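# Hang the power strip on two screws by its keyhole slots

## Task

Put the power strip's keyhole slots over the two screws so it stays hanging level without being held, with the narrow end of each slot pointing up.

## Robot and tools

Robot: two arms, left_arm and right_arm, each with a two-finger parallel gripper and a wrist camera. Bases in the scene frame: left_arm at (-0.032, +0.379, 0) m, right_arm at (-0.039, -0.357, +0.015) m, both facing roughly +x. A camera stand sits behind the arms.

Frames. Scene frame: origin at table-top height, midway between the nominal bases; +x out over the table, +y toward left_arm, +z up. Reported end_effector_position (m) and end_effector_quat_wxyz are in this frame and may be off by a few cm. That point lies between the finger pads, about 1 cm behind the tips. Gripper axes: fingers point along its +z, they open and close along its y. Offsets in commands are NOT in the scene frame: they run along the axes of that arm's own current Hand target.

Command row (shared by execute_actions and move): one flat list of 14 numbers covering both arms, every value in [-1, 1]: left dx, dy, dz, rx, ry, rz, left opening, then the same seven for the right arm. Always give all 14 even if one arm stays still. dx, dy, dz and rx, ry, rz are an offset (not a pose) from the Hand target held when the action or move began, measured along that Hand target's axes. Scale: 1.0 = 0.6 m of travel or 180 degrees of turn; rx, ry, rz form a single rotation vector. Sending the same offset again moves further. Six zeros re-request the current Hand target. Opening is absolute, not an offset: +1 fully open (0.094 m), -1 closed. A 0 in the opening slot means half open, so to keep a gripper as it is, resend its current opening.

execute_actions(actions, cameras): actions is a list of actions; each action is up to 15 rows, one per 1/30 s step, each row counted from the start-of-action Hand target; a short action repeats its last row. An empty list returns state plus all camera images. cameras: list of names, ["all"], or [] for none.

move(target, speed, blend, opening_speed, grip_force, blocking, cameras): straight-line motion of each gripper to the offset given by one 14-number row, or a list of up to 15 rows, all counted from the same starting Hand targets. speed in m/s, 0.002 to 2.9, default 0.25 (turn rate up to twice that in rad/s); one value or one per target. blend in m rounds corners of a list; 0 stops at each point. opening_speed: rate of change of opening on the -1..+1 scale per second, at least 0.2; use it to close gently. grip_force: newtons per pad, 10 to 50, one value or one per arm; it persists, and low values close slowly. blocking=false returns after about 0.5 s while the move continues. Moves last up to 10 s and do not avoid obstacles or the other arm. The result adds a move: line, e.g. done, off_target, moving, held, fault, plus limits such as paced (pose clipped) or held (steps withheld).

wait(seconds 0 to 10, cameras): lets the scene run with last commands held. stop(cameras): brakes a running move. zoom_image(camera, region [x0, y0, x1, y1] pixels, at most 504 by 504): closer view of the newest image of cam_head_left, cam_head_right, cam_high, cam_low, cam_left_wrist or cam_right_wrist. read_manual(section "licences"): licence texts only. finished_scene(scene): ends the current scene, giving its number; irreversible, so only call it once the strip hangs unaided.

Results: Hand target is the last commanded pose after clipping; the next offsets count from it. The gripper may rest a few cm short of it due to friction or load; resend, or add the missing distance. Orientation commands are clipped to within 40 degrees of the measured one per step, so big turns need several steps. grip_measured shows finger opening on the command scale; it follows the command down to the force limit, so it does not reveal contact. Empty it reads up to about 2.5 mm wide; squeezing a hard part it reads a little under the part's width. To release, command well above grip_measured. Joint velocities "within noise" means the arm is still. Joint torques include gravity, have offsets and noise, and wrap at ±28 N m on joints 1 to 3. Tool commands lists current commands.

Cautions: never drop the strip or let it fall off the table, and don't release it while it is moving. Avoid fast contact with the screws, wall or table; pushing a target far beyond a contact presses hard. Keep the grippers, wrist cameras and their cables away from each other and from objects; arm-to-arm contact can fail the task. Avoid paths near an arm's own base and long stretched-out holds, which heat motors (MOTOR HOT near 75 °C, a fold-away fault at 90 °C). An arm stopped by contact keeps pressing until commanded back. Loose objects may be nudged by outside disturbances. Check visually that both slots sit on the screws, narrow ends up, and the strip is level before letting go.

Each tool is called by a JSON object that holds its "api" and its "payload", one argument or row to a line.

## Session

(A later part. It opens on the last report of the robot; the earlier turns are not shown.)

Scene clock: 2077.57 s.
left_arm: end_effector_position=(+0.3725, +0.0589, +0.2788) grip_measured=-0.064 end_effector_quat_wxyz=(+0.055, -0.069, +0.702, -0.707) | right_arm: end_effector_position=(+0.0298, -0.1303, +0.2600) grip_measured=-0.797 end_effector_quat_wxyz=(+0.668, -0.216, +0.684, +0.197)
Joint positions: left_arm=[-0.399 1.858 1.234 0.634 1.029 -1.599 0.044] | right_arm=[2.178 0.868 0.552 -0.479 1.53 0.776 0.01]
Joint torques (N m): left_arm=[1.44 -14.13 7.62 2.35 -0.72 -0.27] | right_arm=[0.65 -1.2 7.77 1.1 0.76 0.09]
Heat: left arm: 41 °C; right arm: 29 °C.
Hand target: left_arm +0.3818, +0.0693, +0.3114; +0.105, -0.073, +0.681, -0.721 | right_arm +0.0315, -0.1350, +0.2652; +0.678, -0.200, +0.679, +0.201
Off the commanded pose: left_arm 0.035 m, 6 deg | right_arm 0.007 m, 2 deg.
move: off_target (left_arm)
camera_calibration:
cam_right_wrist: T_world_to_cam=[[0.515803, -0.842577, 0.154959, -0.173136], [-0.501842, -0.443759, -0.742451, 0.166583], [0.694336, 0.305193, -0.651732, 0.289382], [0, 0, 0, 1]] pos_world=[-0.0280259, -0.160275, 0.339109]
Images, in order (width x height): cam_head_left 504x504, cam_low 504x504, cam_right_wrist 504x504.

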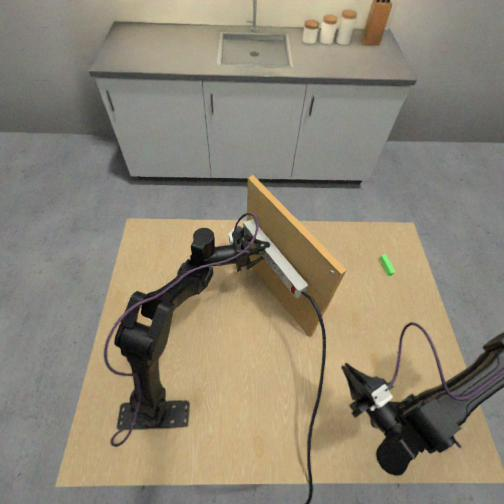

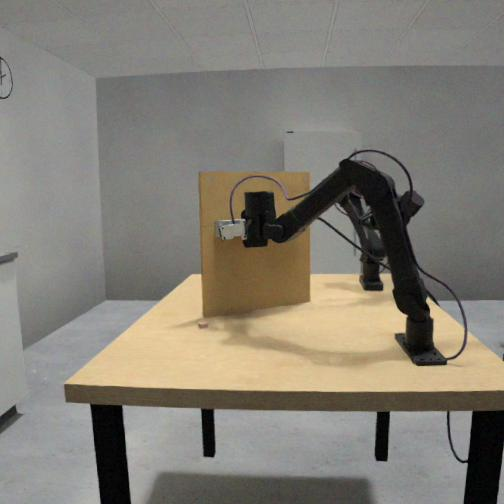

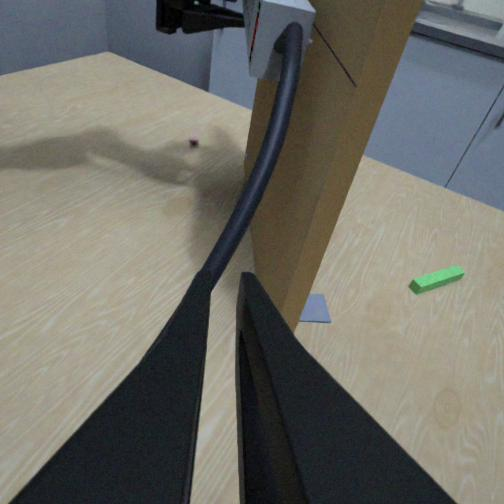

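{"api": "move", "payload": {
  "target": [0.006,-0.001,0.006,0,-0.002,0.005,-0.3,0,0,0,0,0,0,-0.8]
}}

{"api": "move", "payload": {
  "target": [0,0,0.008,0,0,0.002,-0.3,0,0,0,0,0,0,-0.8],
  "cameras": ["cam_right_wrist","cam_low","cam_head_left"]
}}

{"api": "zoom_image", "payload": {
  "camera": "cam_right_wrist",
  "region": [200, 0, 350, 130]
}}

{"api": "zoom_image", "payload": {
  "camera": "cam_low",
  "region": [195, 195, 265, 265]
}}

{"api": "zoom_image", "payload": {
  "camera": "cam_head_left",
  "region": [230, 200, 330, 300]
}}

Scene clock: 2090.33 s.
left_arm: end_effector_position=(+0.3749, +0.0594, +0.2789) grip_measured=-0.064 end_effector_quat_wxyz=(+0.066, -0.067, +0.702, -0.706) | right_arm: end_effector_position=(+0.0298, -0.1303, +0.2600) grip_measured=-0.797 end_effector_quat_wxyz=(+0.668, -0.216, +0.684, +0.197)
Joint positions: left_arm=[-0.399 1.858 1.234 0.635 1.015 -1.581 0.044] | right_arm=[2.178 0.868 0.552 -0.479 1.53 0.776 0.01]
Joint torques (N m): left_arm=[0.01 -14.82 7.06 2.4 -0.77 -0.3] | right_arm=[0.65 -1.2 7.77 1.1 0.76 0.09]
Heat: left arm: 42 °C; right arm: 29 °C.
Hand target: left_arm +0.3792, +0.0649, +0.3120; +0.113, -0.069, +0.681, -0.720 | right_arm +0.0315, -0.1350, +0.2652; +0.678, -0.200, +0.679, +0.201
Off the commanded pose: left_arm 0.034 m, 6 deg | right_arm 0.007 m, 2 deg.
move: off_target (left_arm)

Scene clock: 2091.03 s.
left_arm: end_effector_position=(+0.3729, +0.0557, +0.2772) grip_measured=-0.064 end_effector_quat_wxyz=(+0.067, -0.068, +0.703, -0.705) | right_arm: end_effector_position=(+0.0298, -0.1303, +0.2600) grip_measured=-0.797 end_effector_quat_wxyz=(+0.668, -0.216, +0.684, +0.197)
Joint positions: left_arm=[-0.41 1.856 1.227 0.635 1.002 -1.578 0.044] | right_arm=[2.178 0.868 0.552 -0.479 1.53 0.776 0.01]
Joint torques (N m): left_arm=[0.24 -13.94 8.49 2.32 -0.71 -0.25] | right_arm=[0.64 -1.2 7.76 1.1 0.76 0.09]
Heat: left arm: 42 °C; right arm: 29 °C.
Hand target: left_arm +0.3803, +0.0603, +0.3124; +0.115, -0.067, +0.681, -0.720 | right_arm +0.0315, -0.1350, +0.2652; +0.678, -0.200, +0.679, +0.201
Off the commanded pose: left_arm 0.036 m, 6 deg | right_arm 0.007 m, 2 deg.
move: off_target (left_arm)
camera_calibration:
cam_right_wrist: T_world_to_cam=[[0.515803, -0.842577, 0.154959, -0.173136], [-0.501842, -0.443759, -0.742451, 0.166583], [0.694336, 0.305193, -0.651732, 0.289382], [0, 0, 0, 1]] pos_world=[-0.0280259, -0.160275, 0.339109]
Images, in order (width x height): cam_head_left 504x504, cam_low 504x504, cam_right_wrist 504x504.

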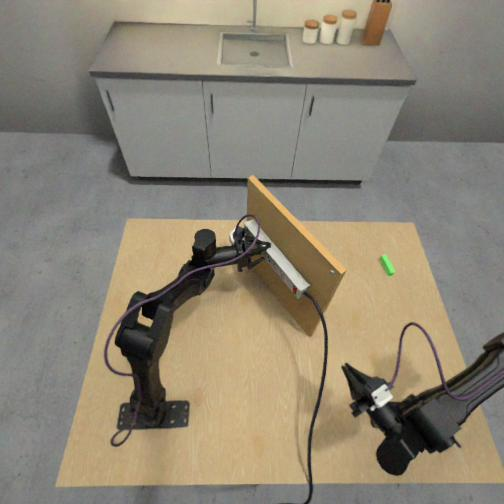

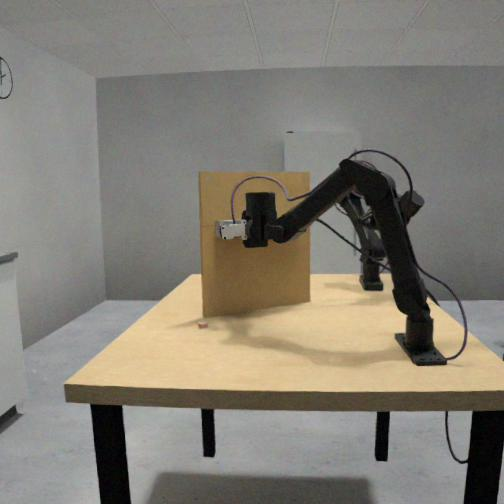

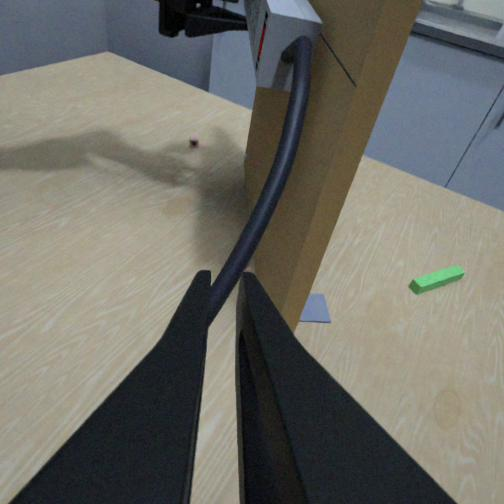

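Scaled by 3.360 from the camera's 504x504 image, which has a finer 720x720 frame.

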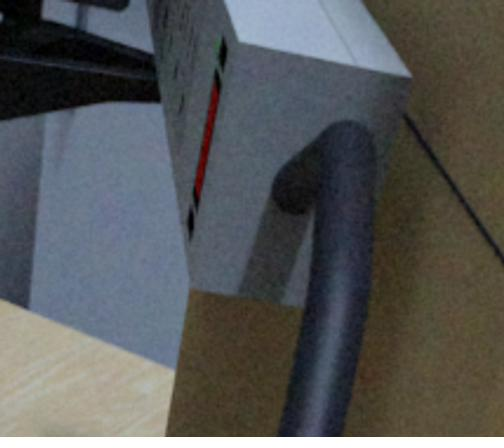

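Scaled by 7.200 from the camera's 504x504 image, which has a finer 720x720 frame.

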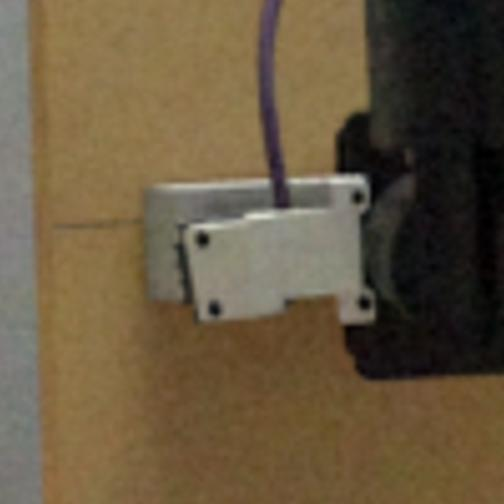

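Scaled by 5.040 from the camera's 504x504 image, which has a finer 720x720 frame.

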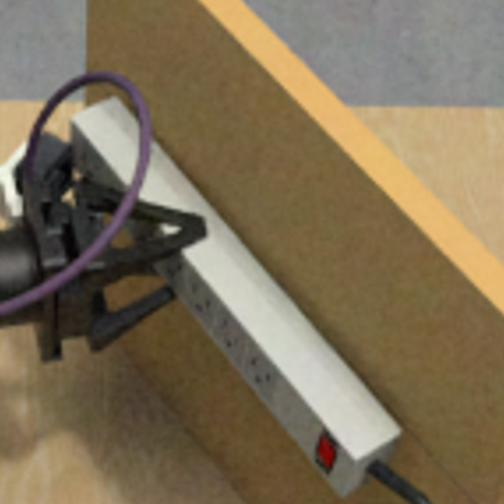

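{"api": "move", "payload": {
  "target": [0.001,-0.008,0.002,0,0,-0.001,-0.3,0,0,0,0,0,0,-0.8]
}}

{"api": "move", "payload": {
  "target": [0,-0.005,0.004,0.001,0,-0.001,-0.3,0,0,0,0,0,0,-0.8],
  "cameras": ["cam_right_wrist","cam_low","cam_head_left"]
}}

{"api": "zoom_image", "payload": {
  "camera": "cam_right_wrist",
  "region": [200, 0, 350, 130]
}}

{"api": "zoom_image", "payload": {
  "camera": "cam_low",
  "region": [195, 195, 265, 265]
}}

{"api": "zoom_image", "payload": {
  "camera": "cam_head_left",
  "region": [230, 200, 330, 300]
}}

Scene clock: 2104.03 s.
left_arm: end_effector_position=(+0.3730, +0.0557, +0.2771) grip_measured=-0.064 end_effector_quat_wxyz=(+0.067, -0.068, +0.703, -0.705) | right_arm: end_effector_position=(+0.0298, -0.1303, +0.2600) grip_measured=-0.797 end_effector_quat_wxyz=(+0.668, -0.216, +0.684, +0.197)
Joint positions: left_arm=[-0.41 1.856 1.227 0.635 1.001 -1.578 0.044] | right_arm=[2.178 0.868 0.552 -0.479 1.53 0.776 0.01]
Joint torques (N m): left_arm=[-0.05 -14.78 9.52 2.14 -0.71 -0.35] | right_arm=[0.64 -1.2 7.76 1.1 0.76 0.09]
Heat: left arm: 42 °C; right arm: 29 °C.
Hand target: left_arm +0.3797, +0.0592, +0.3172; +0.114, -0.068, +0.681, -0.720 | right_arm +0.0315, -0.1350, +0.2652; +0.678, -0.200, +0.679, +0.201
Off the commanded pose: left_arm 0.041 m, 6 deg | right_arm 0.007 m, 2 deg.
move: off_target (left_arm)

Scene clock: 2104.73 s.
left_arm: end_effector_position=(+0.3730, +0.0556, +0.2770) grip_measured=-0.064 end_effector_quat_wxyz=(+0.067, -0.069, +0.703, -0.705) | right_arm: end_effector_position=(+0.0298, -0.1303, +0.2600) grip_measured=-0.797 end_effector_quat_wxyz=(+0.668, -0.216, +0.684, +0.197)
Joint positions: left_arm=[-0.411 1.856 1.227 0.634 1 -1.578 0.044] | right_arm=[2.178 0.868 0.552 -0.479 1.53 0.776 0.01]
Joint torques (N m): left_arm=[-0.46 -14.76 10.11 2.15 -0.8 -0.35] | right_arm=[0.65 -1.2 7.76 1.1 0.76 0.09]
Heat: left arm: 42 °C; right arm: 29 °C.
Hand target: left_arm +0.3801, +0.0570, +0.3204; +0.113, -0.069, +0.680, -0.721 | right_arm +0.0315, -0.1350, +0.2652; +0.678, -0.200, +0.679, +0.201
Off the commanded pose: left_arm 0.044 m, 6 deg | right_arm 0.007 m, 2 deg.
move: off_target (left_arm)
camera_calibration:
cam_right_wrist: T_world_to_cam=[[0.515803, -0.842577, 0.154959, -0.173136], [-0.501842, -0.443759, -0.742451, 0.166583], [0.694336, 0.305193, -0.651732, 0.289382], [0, 0, 0, 1]] pos_world=[-0.0280259, -0.160275, 0.339109]
Images, in order (width x height): cam_head_left 504x504, cam_low 504x504, cam_right_wrist 504x504.

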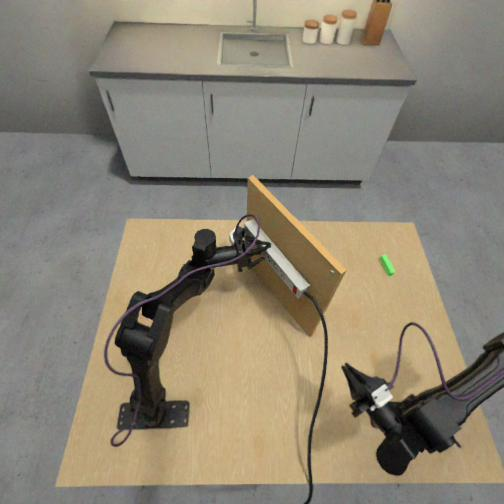

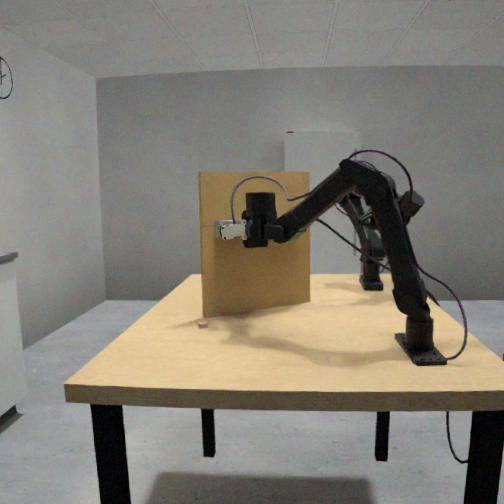

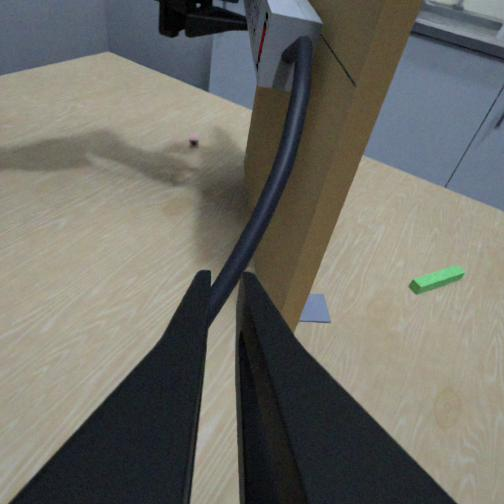

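Scaled by 3.360 from the camera's 504x504 image, which has a finer 720x720 frame.

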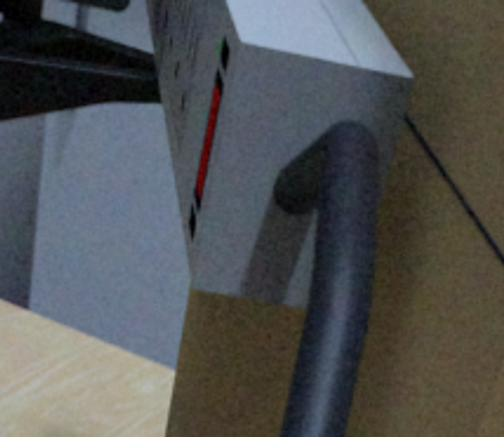

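Scaled by 7.200 from the camera's 504x504 image, which has a finer 720x720 frame.

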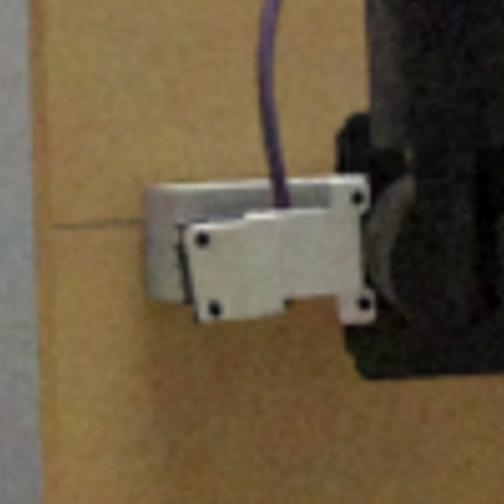

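Scaled by 5.040 from the camera's 504x504 image, which has a finer 720x720 frame.

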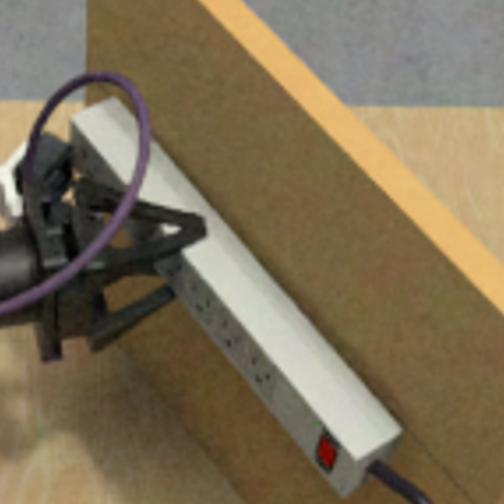

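{"api": "move", "payload": {
  "target": [0.004,-0.001,-0.014,0,0,0,-0.3,0,0,0,0,0,0,-0.8]
}}

{"api": "move", "payload": {
  "target": [0.001,-0.001,-0.003,0,0,0,-0.3,0,0,0,0,0,0,-0.8]
}}

Scene clock: 2110.57 s.
left_arm: end_effector_position=(+0.3702, +0.0560, +0.2845) grip_measured=-0.064 end_effector_quat_wxyz=(+0.071, -0.064, +0.701, -0.707) | right_arm: end_effector_position=(+0.0298, -0.1303, +0.2600) grip_measured=-0.797 end_effector_quat_wxyz=(+0.668, -0.216, +0.684, +0.197)
Joint positions: left_arm=[-0.412 1.84 1.227 0.631 0.999 -1.578 0.044] | right_arm=[2.178 0.868 0.552 -0.479 1.53 0.776 0.01]
Joint torques (N m): left_arm=[0.84 -14.78 8.13 2.2 -0.62 -0.37] | right_arm=[0.65 -1.2 7.77 1.1 0.76 0.09]
Heat: left arm: 42 °C; right arm: 29 °C.
Hand target: left_arm +0.3756, +0.0645, +0.3202; +0.113, -0.069, +0.680, -0.721 | right_arm +0.0315, -0.1350, +0.2652; +0.678, -0.200, +0.679, +0.201
Off the commanded pose: left_arm 0.037 m, 6 deg | right_arm 0.007 m, 2 deg.
move: off_target (left_arm)

Scene clock: 2111.27 s.
left_arm: end_effector_position=(+0.3694, +0.0563, +0.2866) grip_measured=-0.064 end_effector_quat_wxyz=(+0.072, -0.063, +0.700, -0.708) | right_arm: end_effector_position=(+0.0298, -0.1303, +0.2600) grip_measured=-0.797 end_effector_quat_wxyz=(+0.668, -0.216, +0.684, +0.197)
Joint positions: left_arm=[-0.412 1.835 1.227 0.63 0.999 -1.578 0.044] | right_arm=[2.178 0.868 0.552 -0.479 1.53 0.776 0.01]
Joint torques (N m): left_arm=[1.07 -15.06 7.69 2.2 -0.57 -0.38] | right_arm=[0.65 -1.2 7.76 1.1 0.76 0.09]
Heat: left arm: 42 °C; right arm: 29 °C.
Hand target: left_arm +0.3746, +0.0662, +0.3207; +0.113, -0.069, +0.680, -0.721 | right_arm +0.0315, -0.1350, +0.2652; +0.678, -0.200, +0.679, +0.201
Off the commanded pose: left_arm 0.036 m, 5 deg | right_arm 0.007 m, 2 deg.
move: off_target (left_arm)

{"api": "move", "payload": {
  "target": [-0.004,0.022,0.010,0,0,0,-0.3,0,0,0,0,0,0,-0.8]
}}

{"api": "move", "payload": {
  "target": [-0.004,0.006,0.010,0,0,0,-0.3,0,0,0,0,0,0,-0.8],
  "cameras": ["cam_right_wrist","cam_low","cam_head_left"]
}}

{"api": "zoom_image", "payload": {
  "camera": "cam_right_wrist",
  "region": [200, 0, 350, 130]
}}

{"api": "zoom_image", "payload": {
  "camera": "cam_low",
  "region": [195, 195, 265, 265]
}}

{"api": "zoom_image", "payload": {
  "camera": "cam_head_left",
  "region": [230, 200, 330, 300]
}}

Scene clock: 2119.00 s.
left_arm: end_effector_position=(+0.3694, +0.0564, +0.2891) grip_measured=-0.064 end_effector_quat_wxyz=(+0.077, -0.058, +0.698, -0.710) | right_arm: end_effector_position=(+0.0298, -0.1303, +0.2600) grip_measured=-0.797 end_effector_quat_wxyz=(+0.668, -0.216, +0.684, +0.197)
Joint positions: left_arm=[-0.412 1.835 1.227 0.645 0.999 -1.578 0.044] | right_arm=[2.178 0.868 0.552 -0.479 1.53 0.776 0.01]
Joint torques (N m): left_arm=[0.21 -11.26 7.56 2.45 -0.73 -0.3] | right_arm=[0.65 -1.2 7.77 1.1 0.76 0.09]
Heat: left arm: 43 °C; right arm: 29 °C.
Hand target: left_arm +0.3793, +0.0603, +0.3080; +0.113, -0.069, +0.680, -0.721 | right_arm +0.0315, -0.1350, +0.2652; +0.678, -0.200, +0.679, +0.201
Off the commanded pose: left_arm 0.022 m, 5 deg | right_arm 0.007 m, 2 deg.
move: off_target (left_arm)

Scene clock: 2119.73 s.
left_arm: end_effector_position=(+0.3681, +0.0537, +0.2901) grip_measured=-0.064 end_effector_quat_wxyz=(+0.078, -0.056, +0.696, -0.711) | right_arm: end_effector_position=(+0.0298, -0.1303, +0.2600) grip_measured=-0.797 end_effector_quat_wxyz=(+0.668, -0.216, +0.684, +0.197)
Joint positions: left_arm=[-0.42 1.835 1.227 0.651 0.992 -1.578 0.044] | right_arm=[2.178 0.868 0.552 -0.479 1.53 0.776 0.01]
Joint torques (N m): left_arm=[0.1 -9.21 9.11 2.39 -0.78 -0.34] | right_arm=[0.64 -1.2 7.77 1.1 0.76 0.09]
Heat: left arm: 43 °C; right arm: 29 °C.
Hand target: left_arm +0.3835, +0.0551, +0.3050; +0.113, -0.069, +0.680, -0.721 | right_arm +0.0315, -0.1350, +0.2652; +0.678, -0.200, +0.679, +0.201
Off the commanded pose: left_arm 0.021 m, 5 deg | right_arm 0.007 m, 2 deg.
move: off_target (left_arm)
camera_calibration:
cam_right_wrist: T_world_to_cam=[[0.515803, -0.842577, 0.154959, -0.173136], [-0.501842, -0.443759, -0.742451, 0.166583], [0.694336, 0.305193, -0.651732, 0.289382], [0, 0, 0, 1]] pos_world=[-0.0280259, -0.160275, 0.339109]
Images, in order (width x height): cam_head_left 504x504, cam_low 504x504, cam_right_wrist 504x504.

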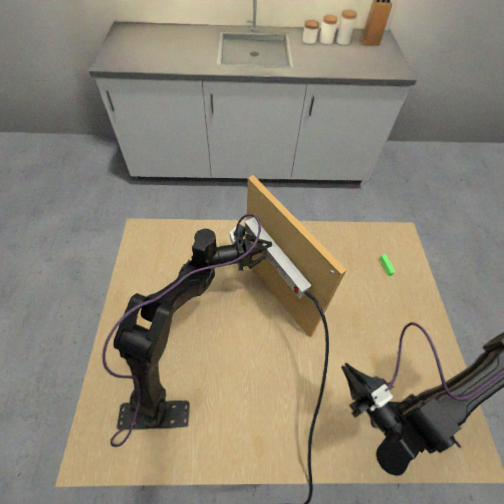

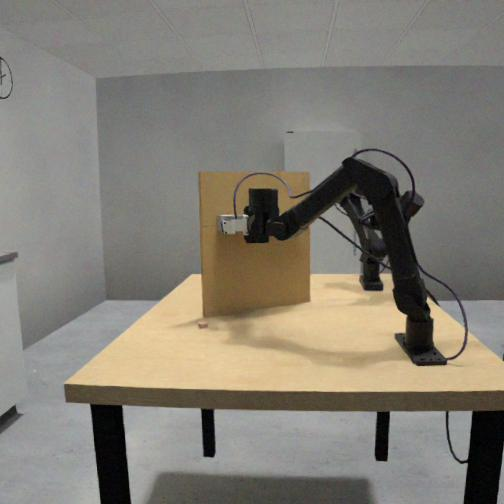

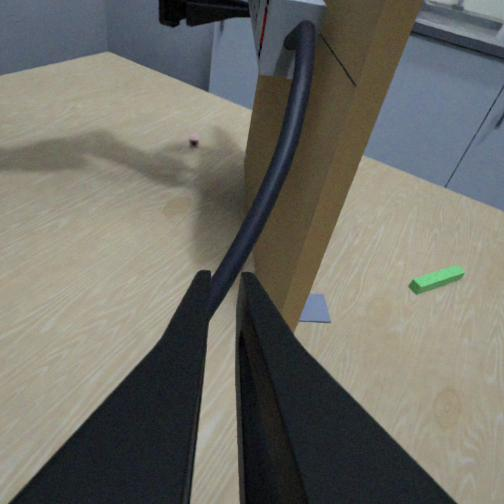

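Scaled by 3.360 from the camera's 504x504 image, which has a finer 720x720 frame.

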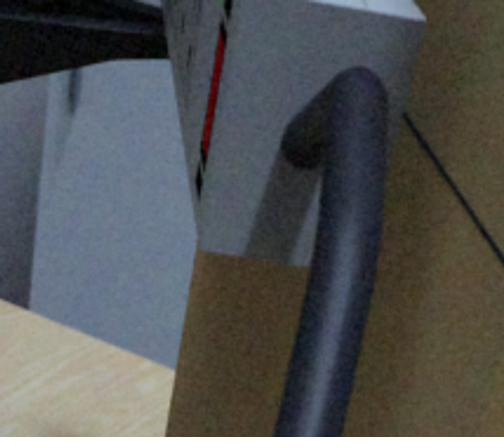

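Scaled by 7.200 from the camera's 504x504 image, which has a finer 720x720 frame.

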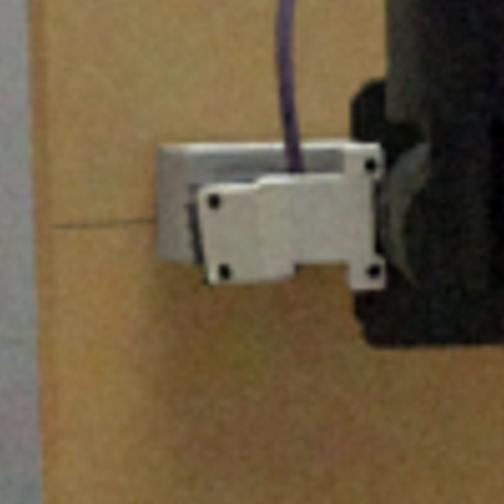

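Scaled by 5.040 from the camera's 504x504 image, which has a finer 720x720 frame.

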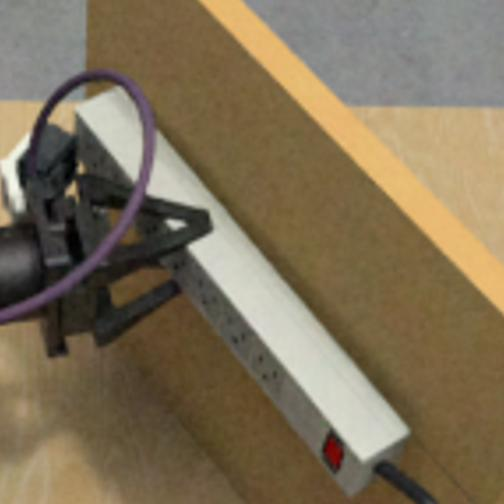

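{"api": "move", "payload": {
  "target": [0,0.012,-0.002,0,0,-0.01,-0.3,0,0,0,0,0,0,-0.8]
}}

{"api": "move", "payload": {
  "target": [0,0.010,0,0,0,-0.005,-0.3,0,0,0,0,0,0,-0.8],
  "cameras": ["cam_right_wrist","cam_low","cam_head_left"]
}}

{"api": "zoom_image", "payload": {
  "camera": "cam_right_wrist",
  "region": [200, 0, 350, 130]
}}

{"api": "zoom_image", "payload": {
  "camera": "cam_low",
  "region": [195, 195, 265, 265]
}}

{"api": "zoom_image", "payload": {
  "camera": "cam_head_left",
  "region": [230, 200, 330, 300]
}}

Scene clock: 2128.70 s.
left_arm: end_effector_position=(+0.3680, +0.0538, +0.2940) grip_measured=-0.064 end_effector_quat_wxyz=(+0.080, -0.054, +0.692, -0.715) | right_arm: end_effector_position=(+0.0298, -0.1303, +0.2600) grip_measured=-0.797 end_effector_quat_wxyz=(+0.668, -0.216, +0.684, +0.197)
Joint positions: left_arm=[-0.42 1.835 1.227 0.674 0.992 -1.592 0.044] | right_arm=[2.178 0.868 0.552 -0.479 1.53 0.776 0.01]
Joint torques (N m): left_arm=[0.47 -8.49 7.69 2.46 -0.7 -0.48] | right_arm=[0.64 -1.2 7.76 1.1 0.76 0.09]
Heat: left arm: 44 °C; right arm: 29 °C.
Hand target: left_arm +0.3836, +0.0559, +0.2977; +0.102, -0.080, +0.679, -0.723 | right_arm +0.0315, -0.1350, +0.2652; +0.678, -0.200, +0.679, +0.201
Off the commanded pose: left_arm 0.016 m, 4 deg | right_arm 0.007 m, 2 deg.
move: off_target (left_arm)

Scene clock: 2129.53 s.
left_arm: end_effector_position=(+0.3685, +0.0535, +0.2901) grip_measured=-0.064 end_effector_quat_wxyz=(+0.077, -0.057, +0.690, -0.717) | right_arm: end_effector_position=(+0.0298, -0.1303, +0.2600) grip_measured=-0.797 end_effector_quat_wxyz=(+0.668, -0.216, +0.684, +0.197)
Joint positions: left_arm=[-0.42 1.844 1.217 0.701 0.992 -1.608 0.044] | right_arm=[2.178 0.868 0.552 -0.479 1.53 0.776 0.01]
Joint torques (N m): left_arm=[-0.09 -8.38 7.36 2.34 -0.73 -0.5] | right_arm=[0.64 -1.2 7.77 1.1 0.76 0.09]
Heat: left arm: 44 °C; right arm: 29 °C.
Hand target: left_arm +0.3839, +0.0555, +0.2918; +0.096, -0.085, +0.678, -0.724 | right_arm +0.0315, -0.1350, +0.2652; +0.678, -0.200, +0.679, +0.201
Off the commanded pose: left_arm 0.016 m, 4 deg | right_arm 0.007 m, 2 deg.
move: off_target (left_arm)
camera_calibration:
cam_right_wrist: T_world_to_cam=[[0.515803, -0.842577, 0.154959, -0.173136], [-0.501842, -0.443759, -0.742451, 0.166583], [0.694336, 0.305193, -0.651732, 0.289382], [0, 0, 0, 1]] pos_world=[-0.0280259, -0.160275, 0.339109]
Images, in order (width x height): cam_head_left 504x504, cam_low 504x504, cam_right_wrist 504x504.

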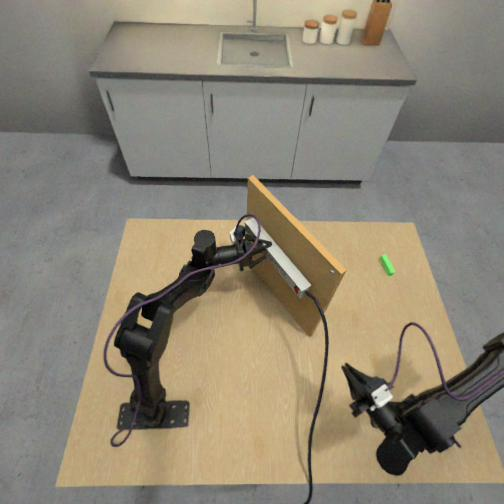

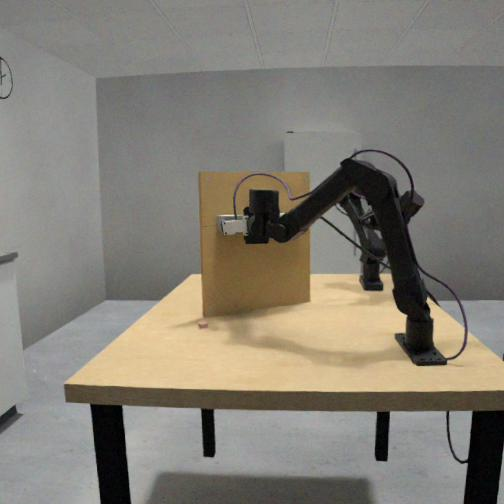

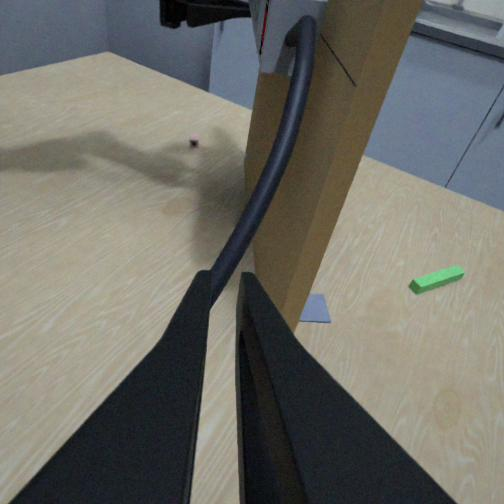

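Scaled by 3.360 from the camera's 504x504 image, which has a finer 720x720 frame.

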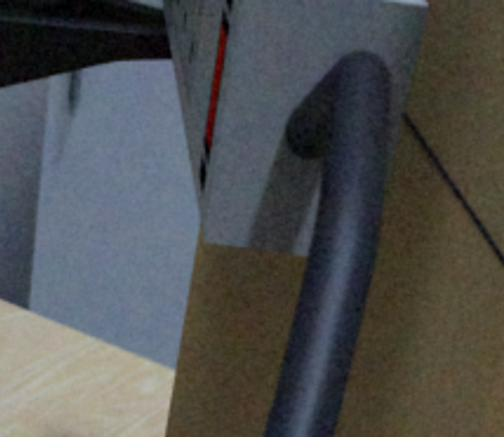

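Scaled by 7.200 from the camera's 504x504 image, which has a finer 720x720 frame.

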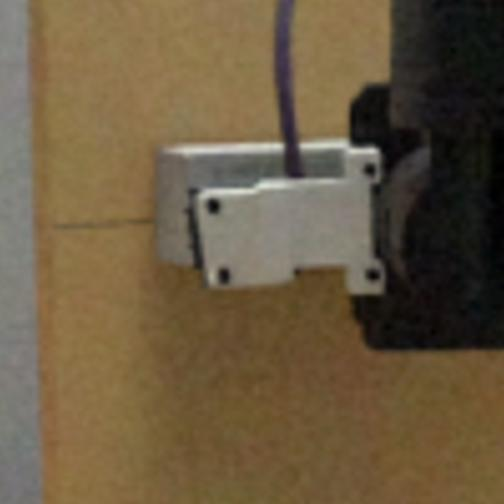

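Scaled by 5.040 from the camera's 504x504 image, which has a finer 720x720 frame.

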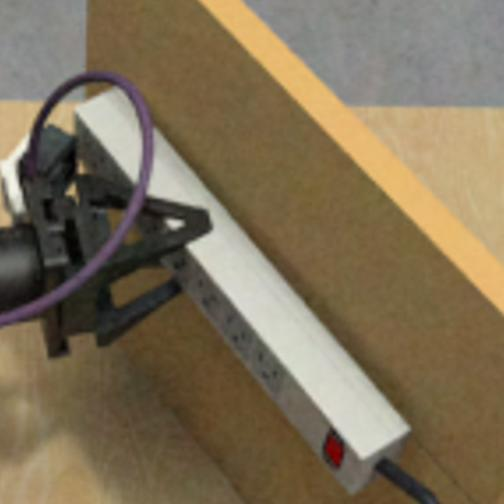

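{"api": "move", "payload": {
  "target": [0,0.010,-0.004,-0.012,0,-0.009,-0.3,0,0,0,0,0,0,-0.8]
}}

{"api": "move", "payload": {
  "target": [0,0.006,0,-0.002,0,-0.003,-0.3,0,0,0,0,0,0,-0.8],
  "cameras": ["cam_right_wrist","cam_low","cam_head_left"]
}}

{"api": "zoom_image", "payload": {
  "camera": "cam_right_wrist",
  "region": [200, 0, 350, 130]
}}

{"api": "zoom_image", "payload": {
  "camera": "cam_low",
  "region": [195, 195, 265, 265]
}}

{"api": "zoom_image", "payload": {
  "camera": "cam_head_left",
  "region": [230, 200, 330, 300]
}}

Scene clock: 2144.50 s.
left_arm: end_effector_position=(+0.3687, +0.0534, +0.2867) grip_measured=-0.064 end_effector_quat_wxyz=(+0.073, -0.062, +0.694, -0.714) | right_arm: end_effector_position=(+0.0298, -0.1303, +0.2600) grip_measured=-0.797 end_effector_quat_wxyz=(+0.668, -0.216, +0.684, +0.197)
Joint positions: left_arm=[-0.42 1.844 1.217 0.681 0.992 -1.602 0.044] | right_arm=[2.178 0.868 0.552 -0.479 1.53 0.776 0.01]
Joint torques (N m): left_arm=[0.69 -9.36 7.84 1.82 -0.65 -0.34] | right_arm=[0.64 -1.2 7.77 1.1 0.76 0.09]
Heat: left arm: 44 °C; right arm: 29 °C.
Hand target: left_arm +0.3834, +0.0575, +0.2857; +0.084, -0.097, +0.690, -0.712 | right_arm +0.0315, -0.1350, +0.2652; +0.678, -0.200, +0.679, +0.201
Off the commanded pose: left_arm 0.015 m, 4 deg | right_arm 0.007 m, 2 deg.
move: off_target (left_arm)

Scene clock: 2145.20 s.
left_arm: end_effector_position=(+0.3687, +0.0534, +0.2866) grip_measured=-0.064 end_effector_quat_wxyz=(+0.073, -0.062, +0.694, -0.714) | right_arm: end_effector_position=(+0.0298, -0.1303, +0.2600) grip_measured=-0.797 end_effector_quat_wxyz=(+0.668, -0.216, +0.684, +0.197)
Joint positions: left_arm=[-0.42 1.844 1.217 0.68 0.992 -1.602 0.044] | right_arm=[2.178 0.868 0.552 -0.479 1.53 0.776 0.01]
Joint torques (N m): left_arm=[0.81 -9.1 7.36 1.78 -0.66 -0.34] | right_arm=[0.64 -1.2 7.77 1.1 0.76 0.09]
Heat: left arm: 44 °C; right arm: 29 °C.
Hand target: left_arm +0.3834, +0.0574, +0.2821; +0.081, -0.100, +0.692, -0.710 | right_arm +0.0315, -0.1350, +0.2652; +0.678, -0.200, +0.679, +0.201
Off the commanded pose: left_arm 0.016 m, 5 deg | right_arm 0.007 m, 2 deg.
move: off_target (left_arm)
camera_calibration:
cam_right_wrist: T_world_to_cam=[[0.515803, -0.842577, 0.154959, -0.173136], [-0.501842, -0.443759, -0.742451, 0.166583], [0.694336, 0.305193, -0.651732, 0.289382], [0, 0, 0, 1]] pos_world=[-0.0280259, -0.160275, 0.339109]
Images, in order (width x height): cam_head_left 504x504, cam_low 504x504, cam_right_wrist 504x504.

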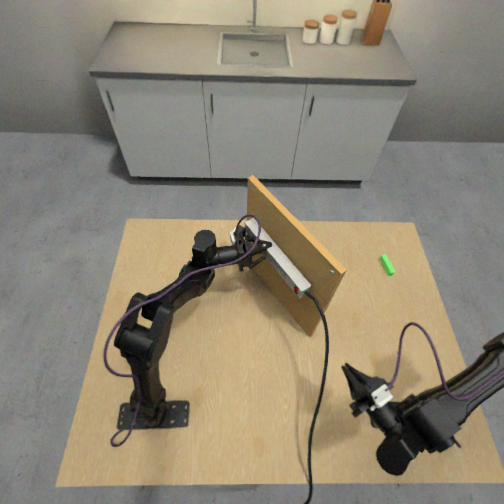

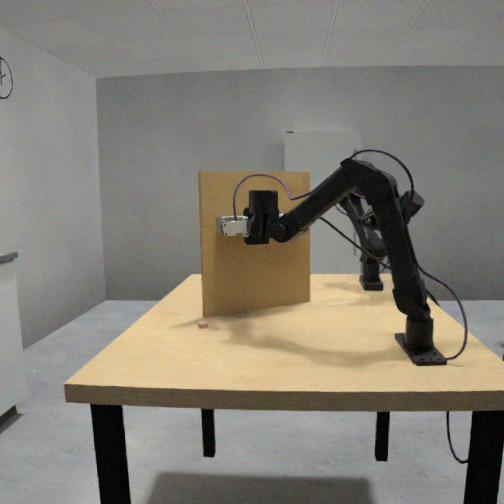

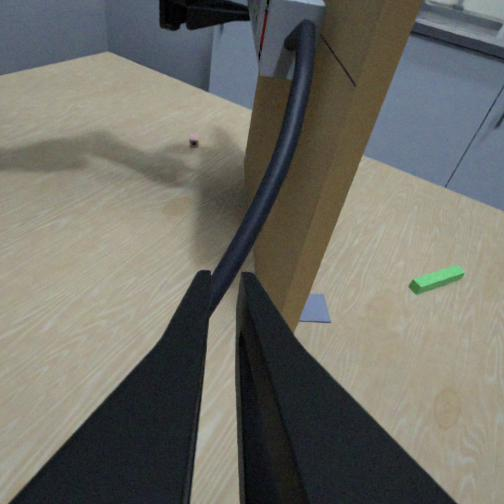

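Scaled by 3.360 from the camera's 504x504 image, which has a finer 720x720 frame.

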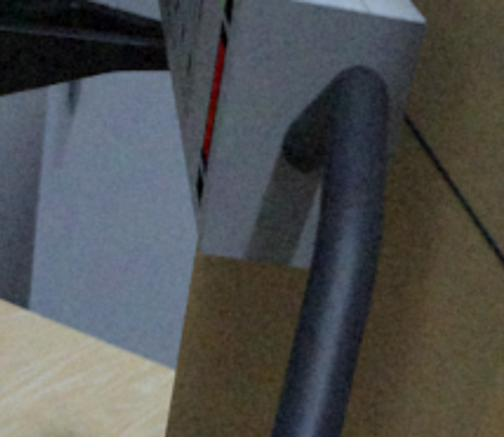

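Scaled by 7.200 from the camera's 504x504 image, which has a finer 720x720 frame.

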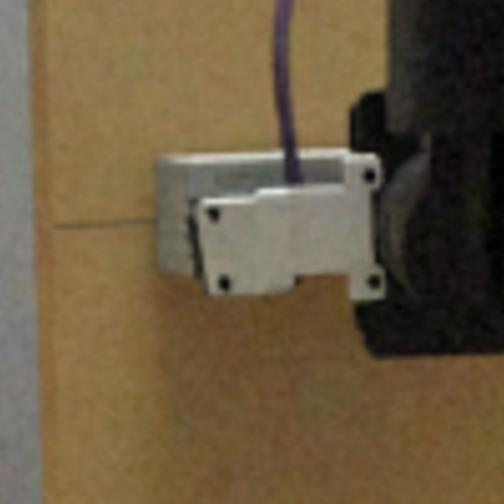

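Scaled by 5.040 from the camera's 504x504 image, which has a finer 720x720 frame.

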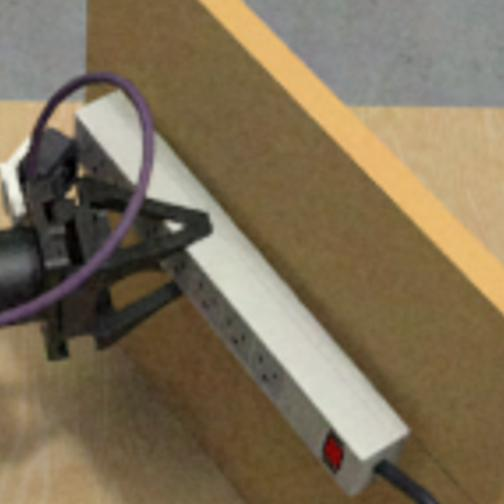

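{"api": "move", "payload": {
  "target": [-0.001,0.008,0.003,0,0,-0.008,-0.3,0,0,0,0,0,0,-0.8]
}}

{"api": "move", "payload": {
  "target": [-0.001,0.006,0.003,0,0,-0.003,-0.3,0,0,0,0,0,0,-0.8]
}}

{"api": "move", "payload": {
  "target": [-0.001,0.004,0.003,0,0,-0.002,-0.3,0,0,0,0,0,0,-0.8],
  "cameras": ["cam_right_wrist","cam_low","cam_head_left"]
}}

{"api": "zoom_image", "payload": {
  "camera": "cam_right_wrist",
  "region": [200, 0, 350, 130]
}}

{"api": "zoom_image", "payload": {
  "camera": "cam_low",
  "region": [195, 195, 265, 265]
}}

Scene clock: 2155.23 s.
left_arm: end_effector_position=(+0.3687, +0.0534, +0.2866) grip_measured=-0.064 end_effector_quat_wxyz=(+0.071, -0.063, +0.694, -0.714) | right_arm: end_effector_position=(+0.0298, -0.1303, +0.2600) grip_measured=-0.797 end_effector_quat_wxyz=(+0.668, -0.216, +0.684, +0.197)
Joint positions: left_arm=[-0.42 1.844 1.217 0.68 0.992 -1.606 0.044] | right_arm=[2.178 0.868 0.552 -0.479 1.53 0.776 0.01]
Joint torques (N m): left_arm=[0.51 -8.02 6.94 1.91 -0.66 -0.53] | right_arm=[0.64 -1.2 7.76 1.1 0.76 0.09]
Heat: left arm: 42 °C; right arm: 29 °C.
Hand target: left_arm +0.3843, +0.0556, +0.2773; +0.072, -0.109, +0.691, -0.711 | right_arm +0.0315, -0.1350, +0.2652; +0.678, -0.200, +0.679, +0.201
Off the commanded pose: left_arm 0.018 m, 5 deg | right_arm 0.007 m, 2 deg.
move: off_target (left_arm)

Scene clock: 2155.97 s.
left_arm: end_effector_position=(+0.3689, +0.0533, +0.2865) grip_measured=-0.064 end_effector_quat_wxyz=(+0.070, -0.064, +0.693, -0.715) | right_arm: end_effector_position=(+0.0298, -0.1303, +0.2600) grip_measured=-0.797 end_effector_quat_wxyz=(+0.668, -0.216, +0.684, +0.197)
Joint positions: left_arm=[-0.42 1.846 1.217 0.685 0.993 -1.613 0.044] | right_arm=[2.178 0.868 0.552 -0.479 1.53 0.776 0.01]
Joint torques (N m): left_arm=[0.23 -7.51 6.76 1.94 -0.68 -0.55] | right_arm=[0.65 -1.2 7.76 1.1 0.76 0.09]
Heat: left arm: 42 °C; right arm: 29 °C.
Hand target: left_arm +0.3852, +0.0539, +0.2736; +0.068, -0.112, +0.690, -0.711 | right_arm +0.0315, -0.1350, +0.2652; +0.678, -0.200, +0.679, +0.201
Off the commanded pose: left_arm 0.021 m, 6 deg | right_arm 0.007 m, 2 deg.
move: off_target (left_arm)

Scene clock: 2156.67 s.
left_arm: end_effector_position=(+0.3691, +0.0529, +0.2781) grip_measured=-0.064 end_effector_quat_wxyz=(+0.059, -0.073, +0.696, -0.712) | right_arm: end_effector_position=(+0.0298, -0.1303, +0.2600) grip_measured=-0.797 end_effector_quat_wxyz=(+0.668, -0.216, +0.684, +0.197)
Joint positions: left_arm=[-0.42 1.856 1.209 0.684 0.996 -1.623 0.044] | right_arm=[2.178 0.868 0.552 -0.479 1.53 0.776 0.01]
Joint torques (N m): left_arm=[0.03 -7.69 7.64 2.06 -0.75 -0.53] | right_arm=[0.64 -1.2 7.77 1.1 0.76 0.09]
Heat: left arm: 42 °C; right arm: 29 °C.
Hand target: left_arm +0.3861, +0.0522, +0.2713; +0.066, -0.114, +0.690, -0.712 | right_arm +0.0315, -0.1350, +0.2652; +0.678, -0.200, +0.679, +0.201
Off the commanded pose: left_arm 0.018 m, 5 deg | right_arm 0.007 m, 2 deg.
move: off_target (left_arm)
camera_calibration:
cam_right_wrist: T_world_to_cam=[[0.515803, -0.842577, 0.154959, -0.173136], [-0.501842, -0.443759, -0.742451, 0.166583], [0.694336, 0.305193, -0.651732, 0.289382], [0, 0, 0, 1]] pos_world=[-0.0280259, -0.160275, 0.339109]
Images, in order (width x height): cam_head_left 504x504, cam_low 504x504, cam_right_wrist 504x504.

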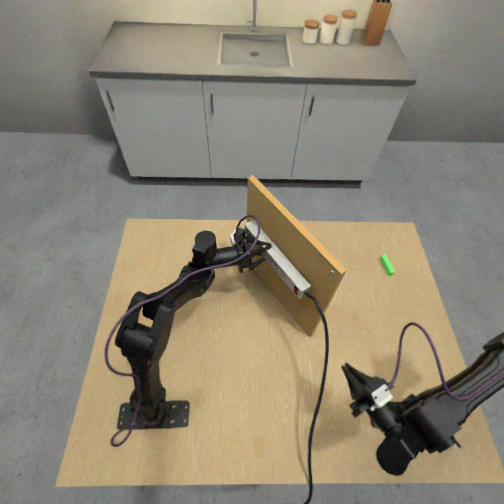

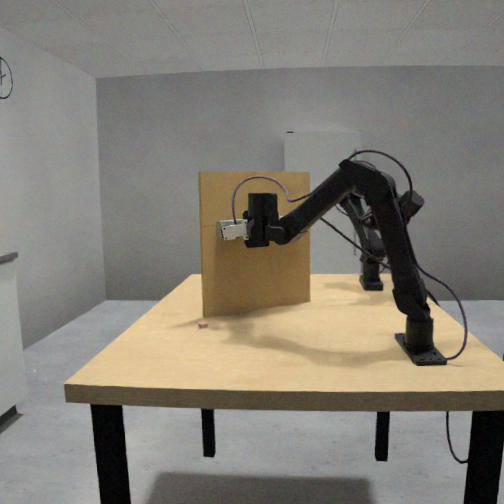

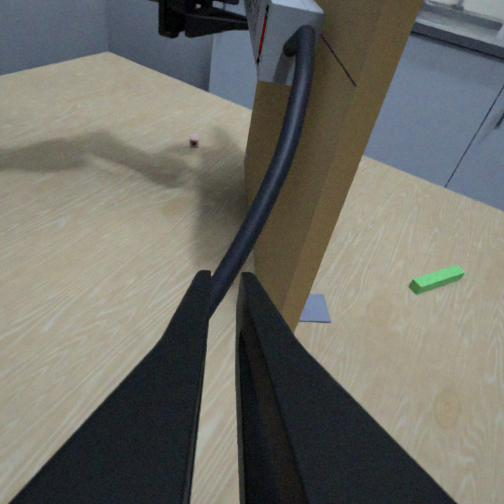

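Scaled by 3.360 from the camera's 504x504 image, which has a finer 720x720 frame.

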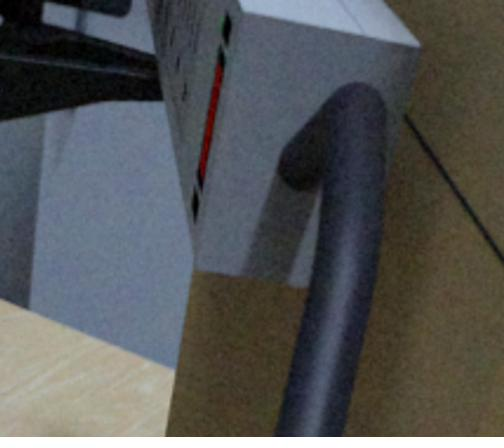

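Scaled by 7.200 from the camera's 504x504 image, which has a finer 720x720 frame.

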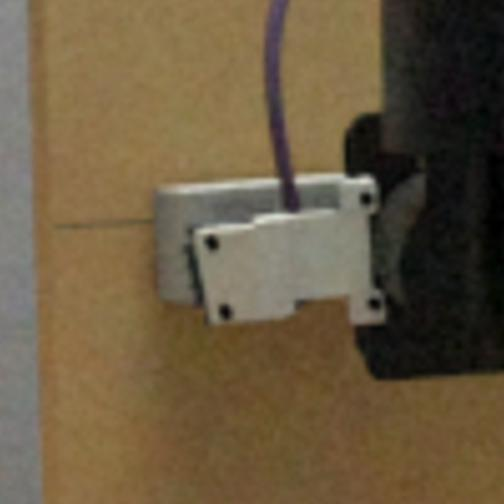

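{"api": "move", "payload": {
  "target": [0,-0.014,-0.004,0,0,0.012,-0.3,0,0,0,0,0,0,-0.8]
}}

{"api": "move", "payload": {
  "target": [-0.002,-0.008,0.002,0.002,-0.002,0.004,-0.3,0,0,0,0,0,0,-0.8],
  "cameras": ["cam_right_wrist","cam_low","cam_head_left"]
}}

{"api": "zoom_image", "payload": {
  "camera": "cam_right_wrist",
  "region": [200, 0, 350, 130]
}}

{"api": "zoom_image", "payload": {
  "camera": "cam_low",
  "region": [195, 195, 265, 265]
}}

{"api": "zoom_image", "payload": {
  "camera": "cam_head_left",
  "region": [230, 200, 330, 300]
}}

Scene clock: 2172.77 s.
left_arm: end_effector_position=(+0.3690, +0.0529, +0.2776) grip_measured=-0.064 end_effector_quat_wxyz=(+0.063, -0.069, +0.697, -0.711) | right_arm: end_effector_position=(+0.0298, -0.1303, +0.2600) grip_measured=-0.797 end_effector_quat_wxyz=(+0.668, -0.216, +0.684, +0.197)
Joint positions: left_arm=[-0.42 1.856 1.209 0.682 0.997 -1.61 0.044] | right_arm=[2.178 0.868 0.552 -0.479 1.53 0.776 0.01]
Joint torques (N m): left_arm=[0.35 -8.98 8.88 1.86 -0.74 -0.36] | right_arm=[0.64 -1.18 7.77 1.1 0.76 0.09]
Heat: left arm: 41 °C; right arm: 29 °C.
Hand target: left_arm +0.3860, +0.0549, +0.2796; +0.080, -0.101, +0.692, -0.710 | right_arm +0.0315, -0.1350, +0.2652; +0.678, -0.200, +0.679, +0.201
Off the commanded pose: left_arm 0.017 m, 4 deg | right_arm 0.007 m, 2 deg.
move: off_target (left_arm)

Scene clock: 2173.47 s.
left_arm: end_effector_position=(+0.3690, +0.0529, +0.2775) grip_measured=-0.064 end_effector_quat_wxyz=(+0.064, -0.068, +0.697, -0.711) | right_arm: end_effector_position=(+0.0298, -0.1303, +0.2600) grip_measured=-0.797 end_effector_quat_wxyz=(+0.668, -0.216, +0.684, +0.197)
Joint positions: left_arm=[-0.42 1.856 1.209 0.681 0.997 -1.606 0.044] | right_arm=[2.178 0.868 0.552 -0.479 1.53 0.776 0.01]
Joint torques (N m): left_arm=[0.27 -9.11 9.89 1.84 -0.81 -0.33] | right_arm=[0.64 -1.2 7.76 1.1 0.76 0.09]
Heat: left arm: 41 °C; right arm: 29 °C.
Hand target: left_arm +0.3876, +0.0542, +0.2844; +0.086, -0.099, +0.690, -0.712 | right_arm +0.0315, -0.1350, +0.2652; +0.678, -0.200, +0.679, +0.201
Off the commanded pose: left_arm 0.020 m, 5 deg | right_arm 0.007 m, 2 deg.
move: off_target (left_arm)
camera_calibration:
cam_right_wrist: T_world_to_cam=[[0.515803, -0.842577, 0.154959, -0.173136], [-0.501842, -0.443759, -0.742451, 0.166583], [0.694336, 0.305193, -0.651732, 0.289382], [0, 0, 0, 1]] pos_world=[-0.0280259, -0.160275, 0.339109]
Images, in order (width x height): cam_head_left 504x504, cam_low 504x504, cam_right_wrist 504x504.

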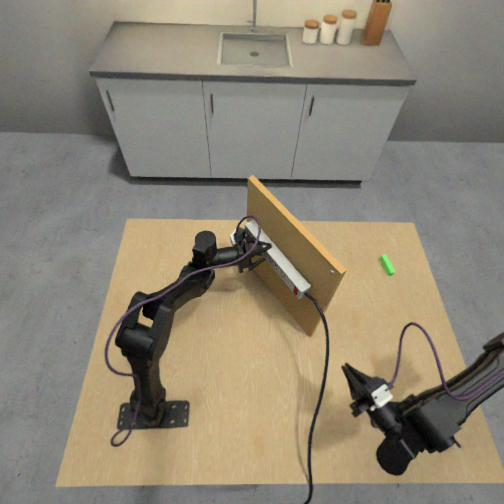

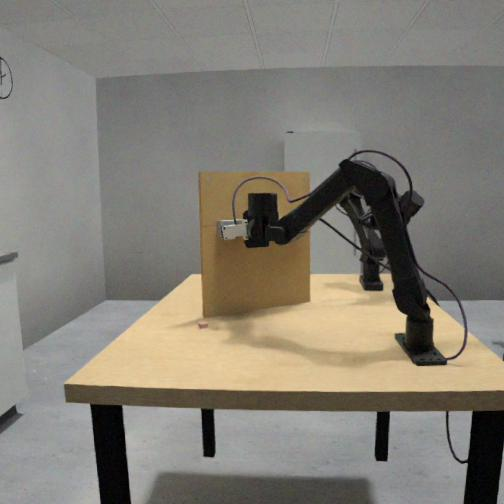

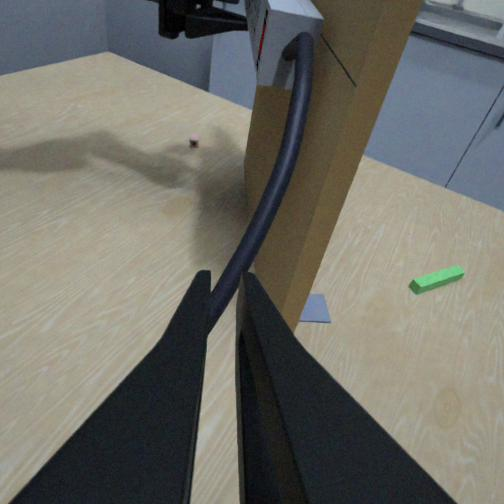

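Scaled by 3.360 from the camera's 504x504 image, which has a finer 720x720 frame.

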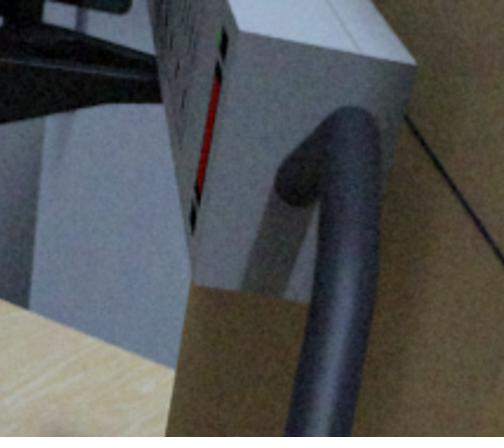

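Scaled by 7.200 from the camera's 504x504 image, which has a finer 720x720 frame.

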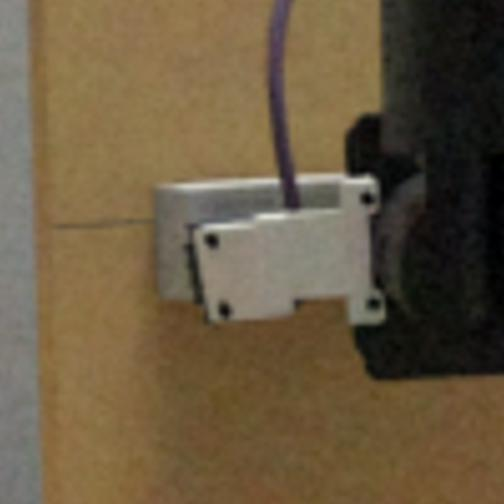

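Scaled by 5.040 from the camera's 504x504 image, which has a finer 720x720 frame.

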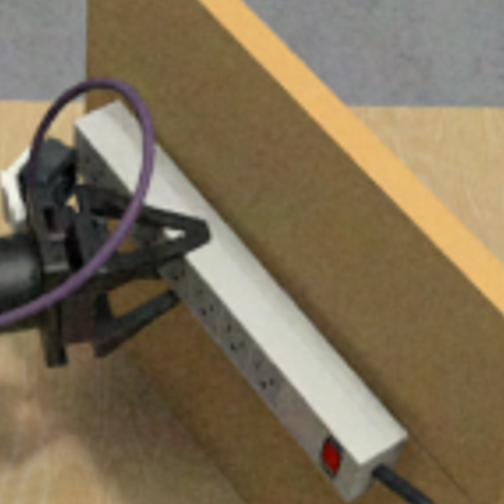

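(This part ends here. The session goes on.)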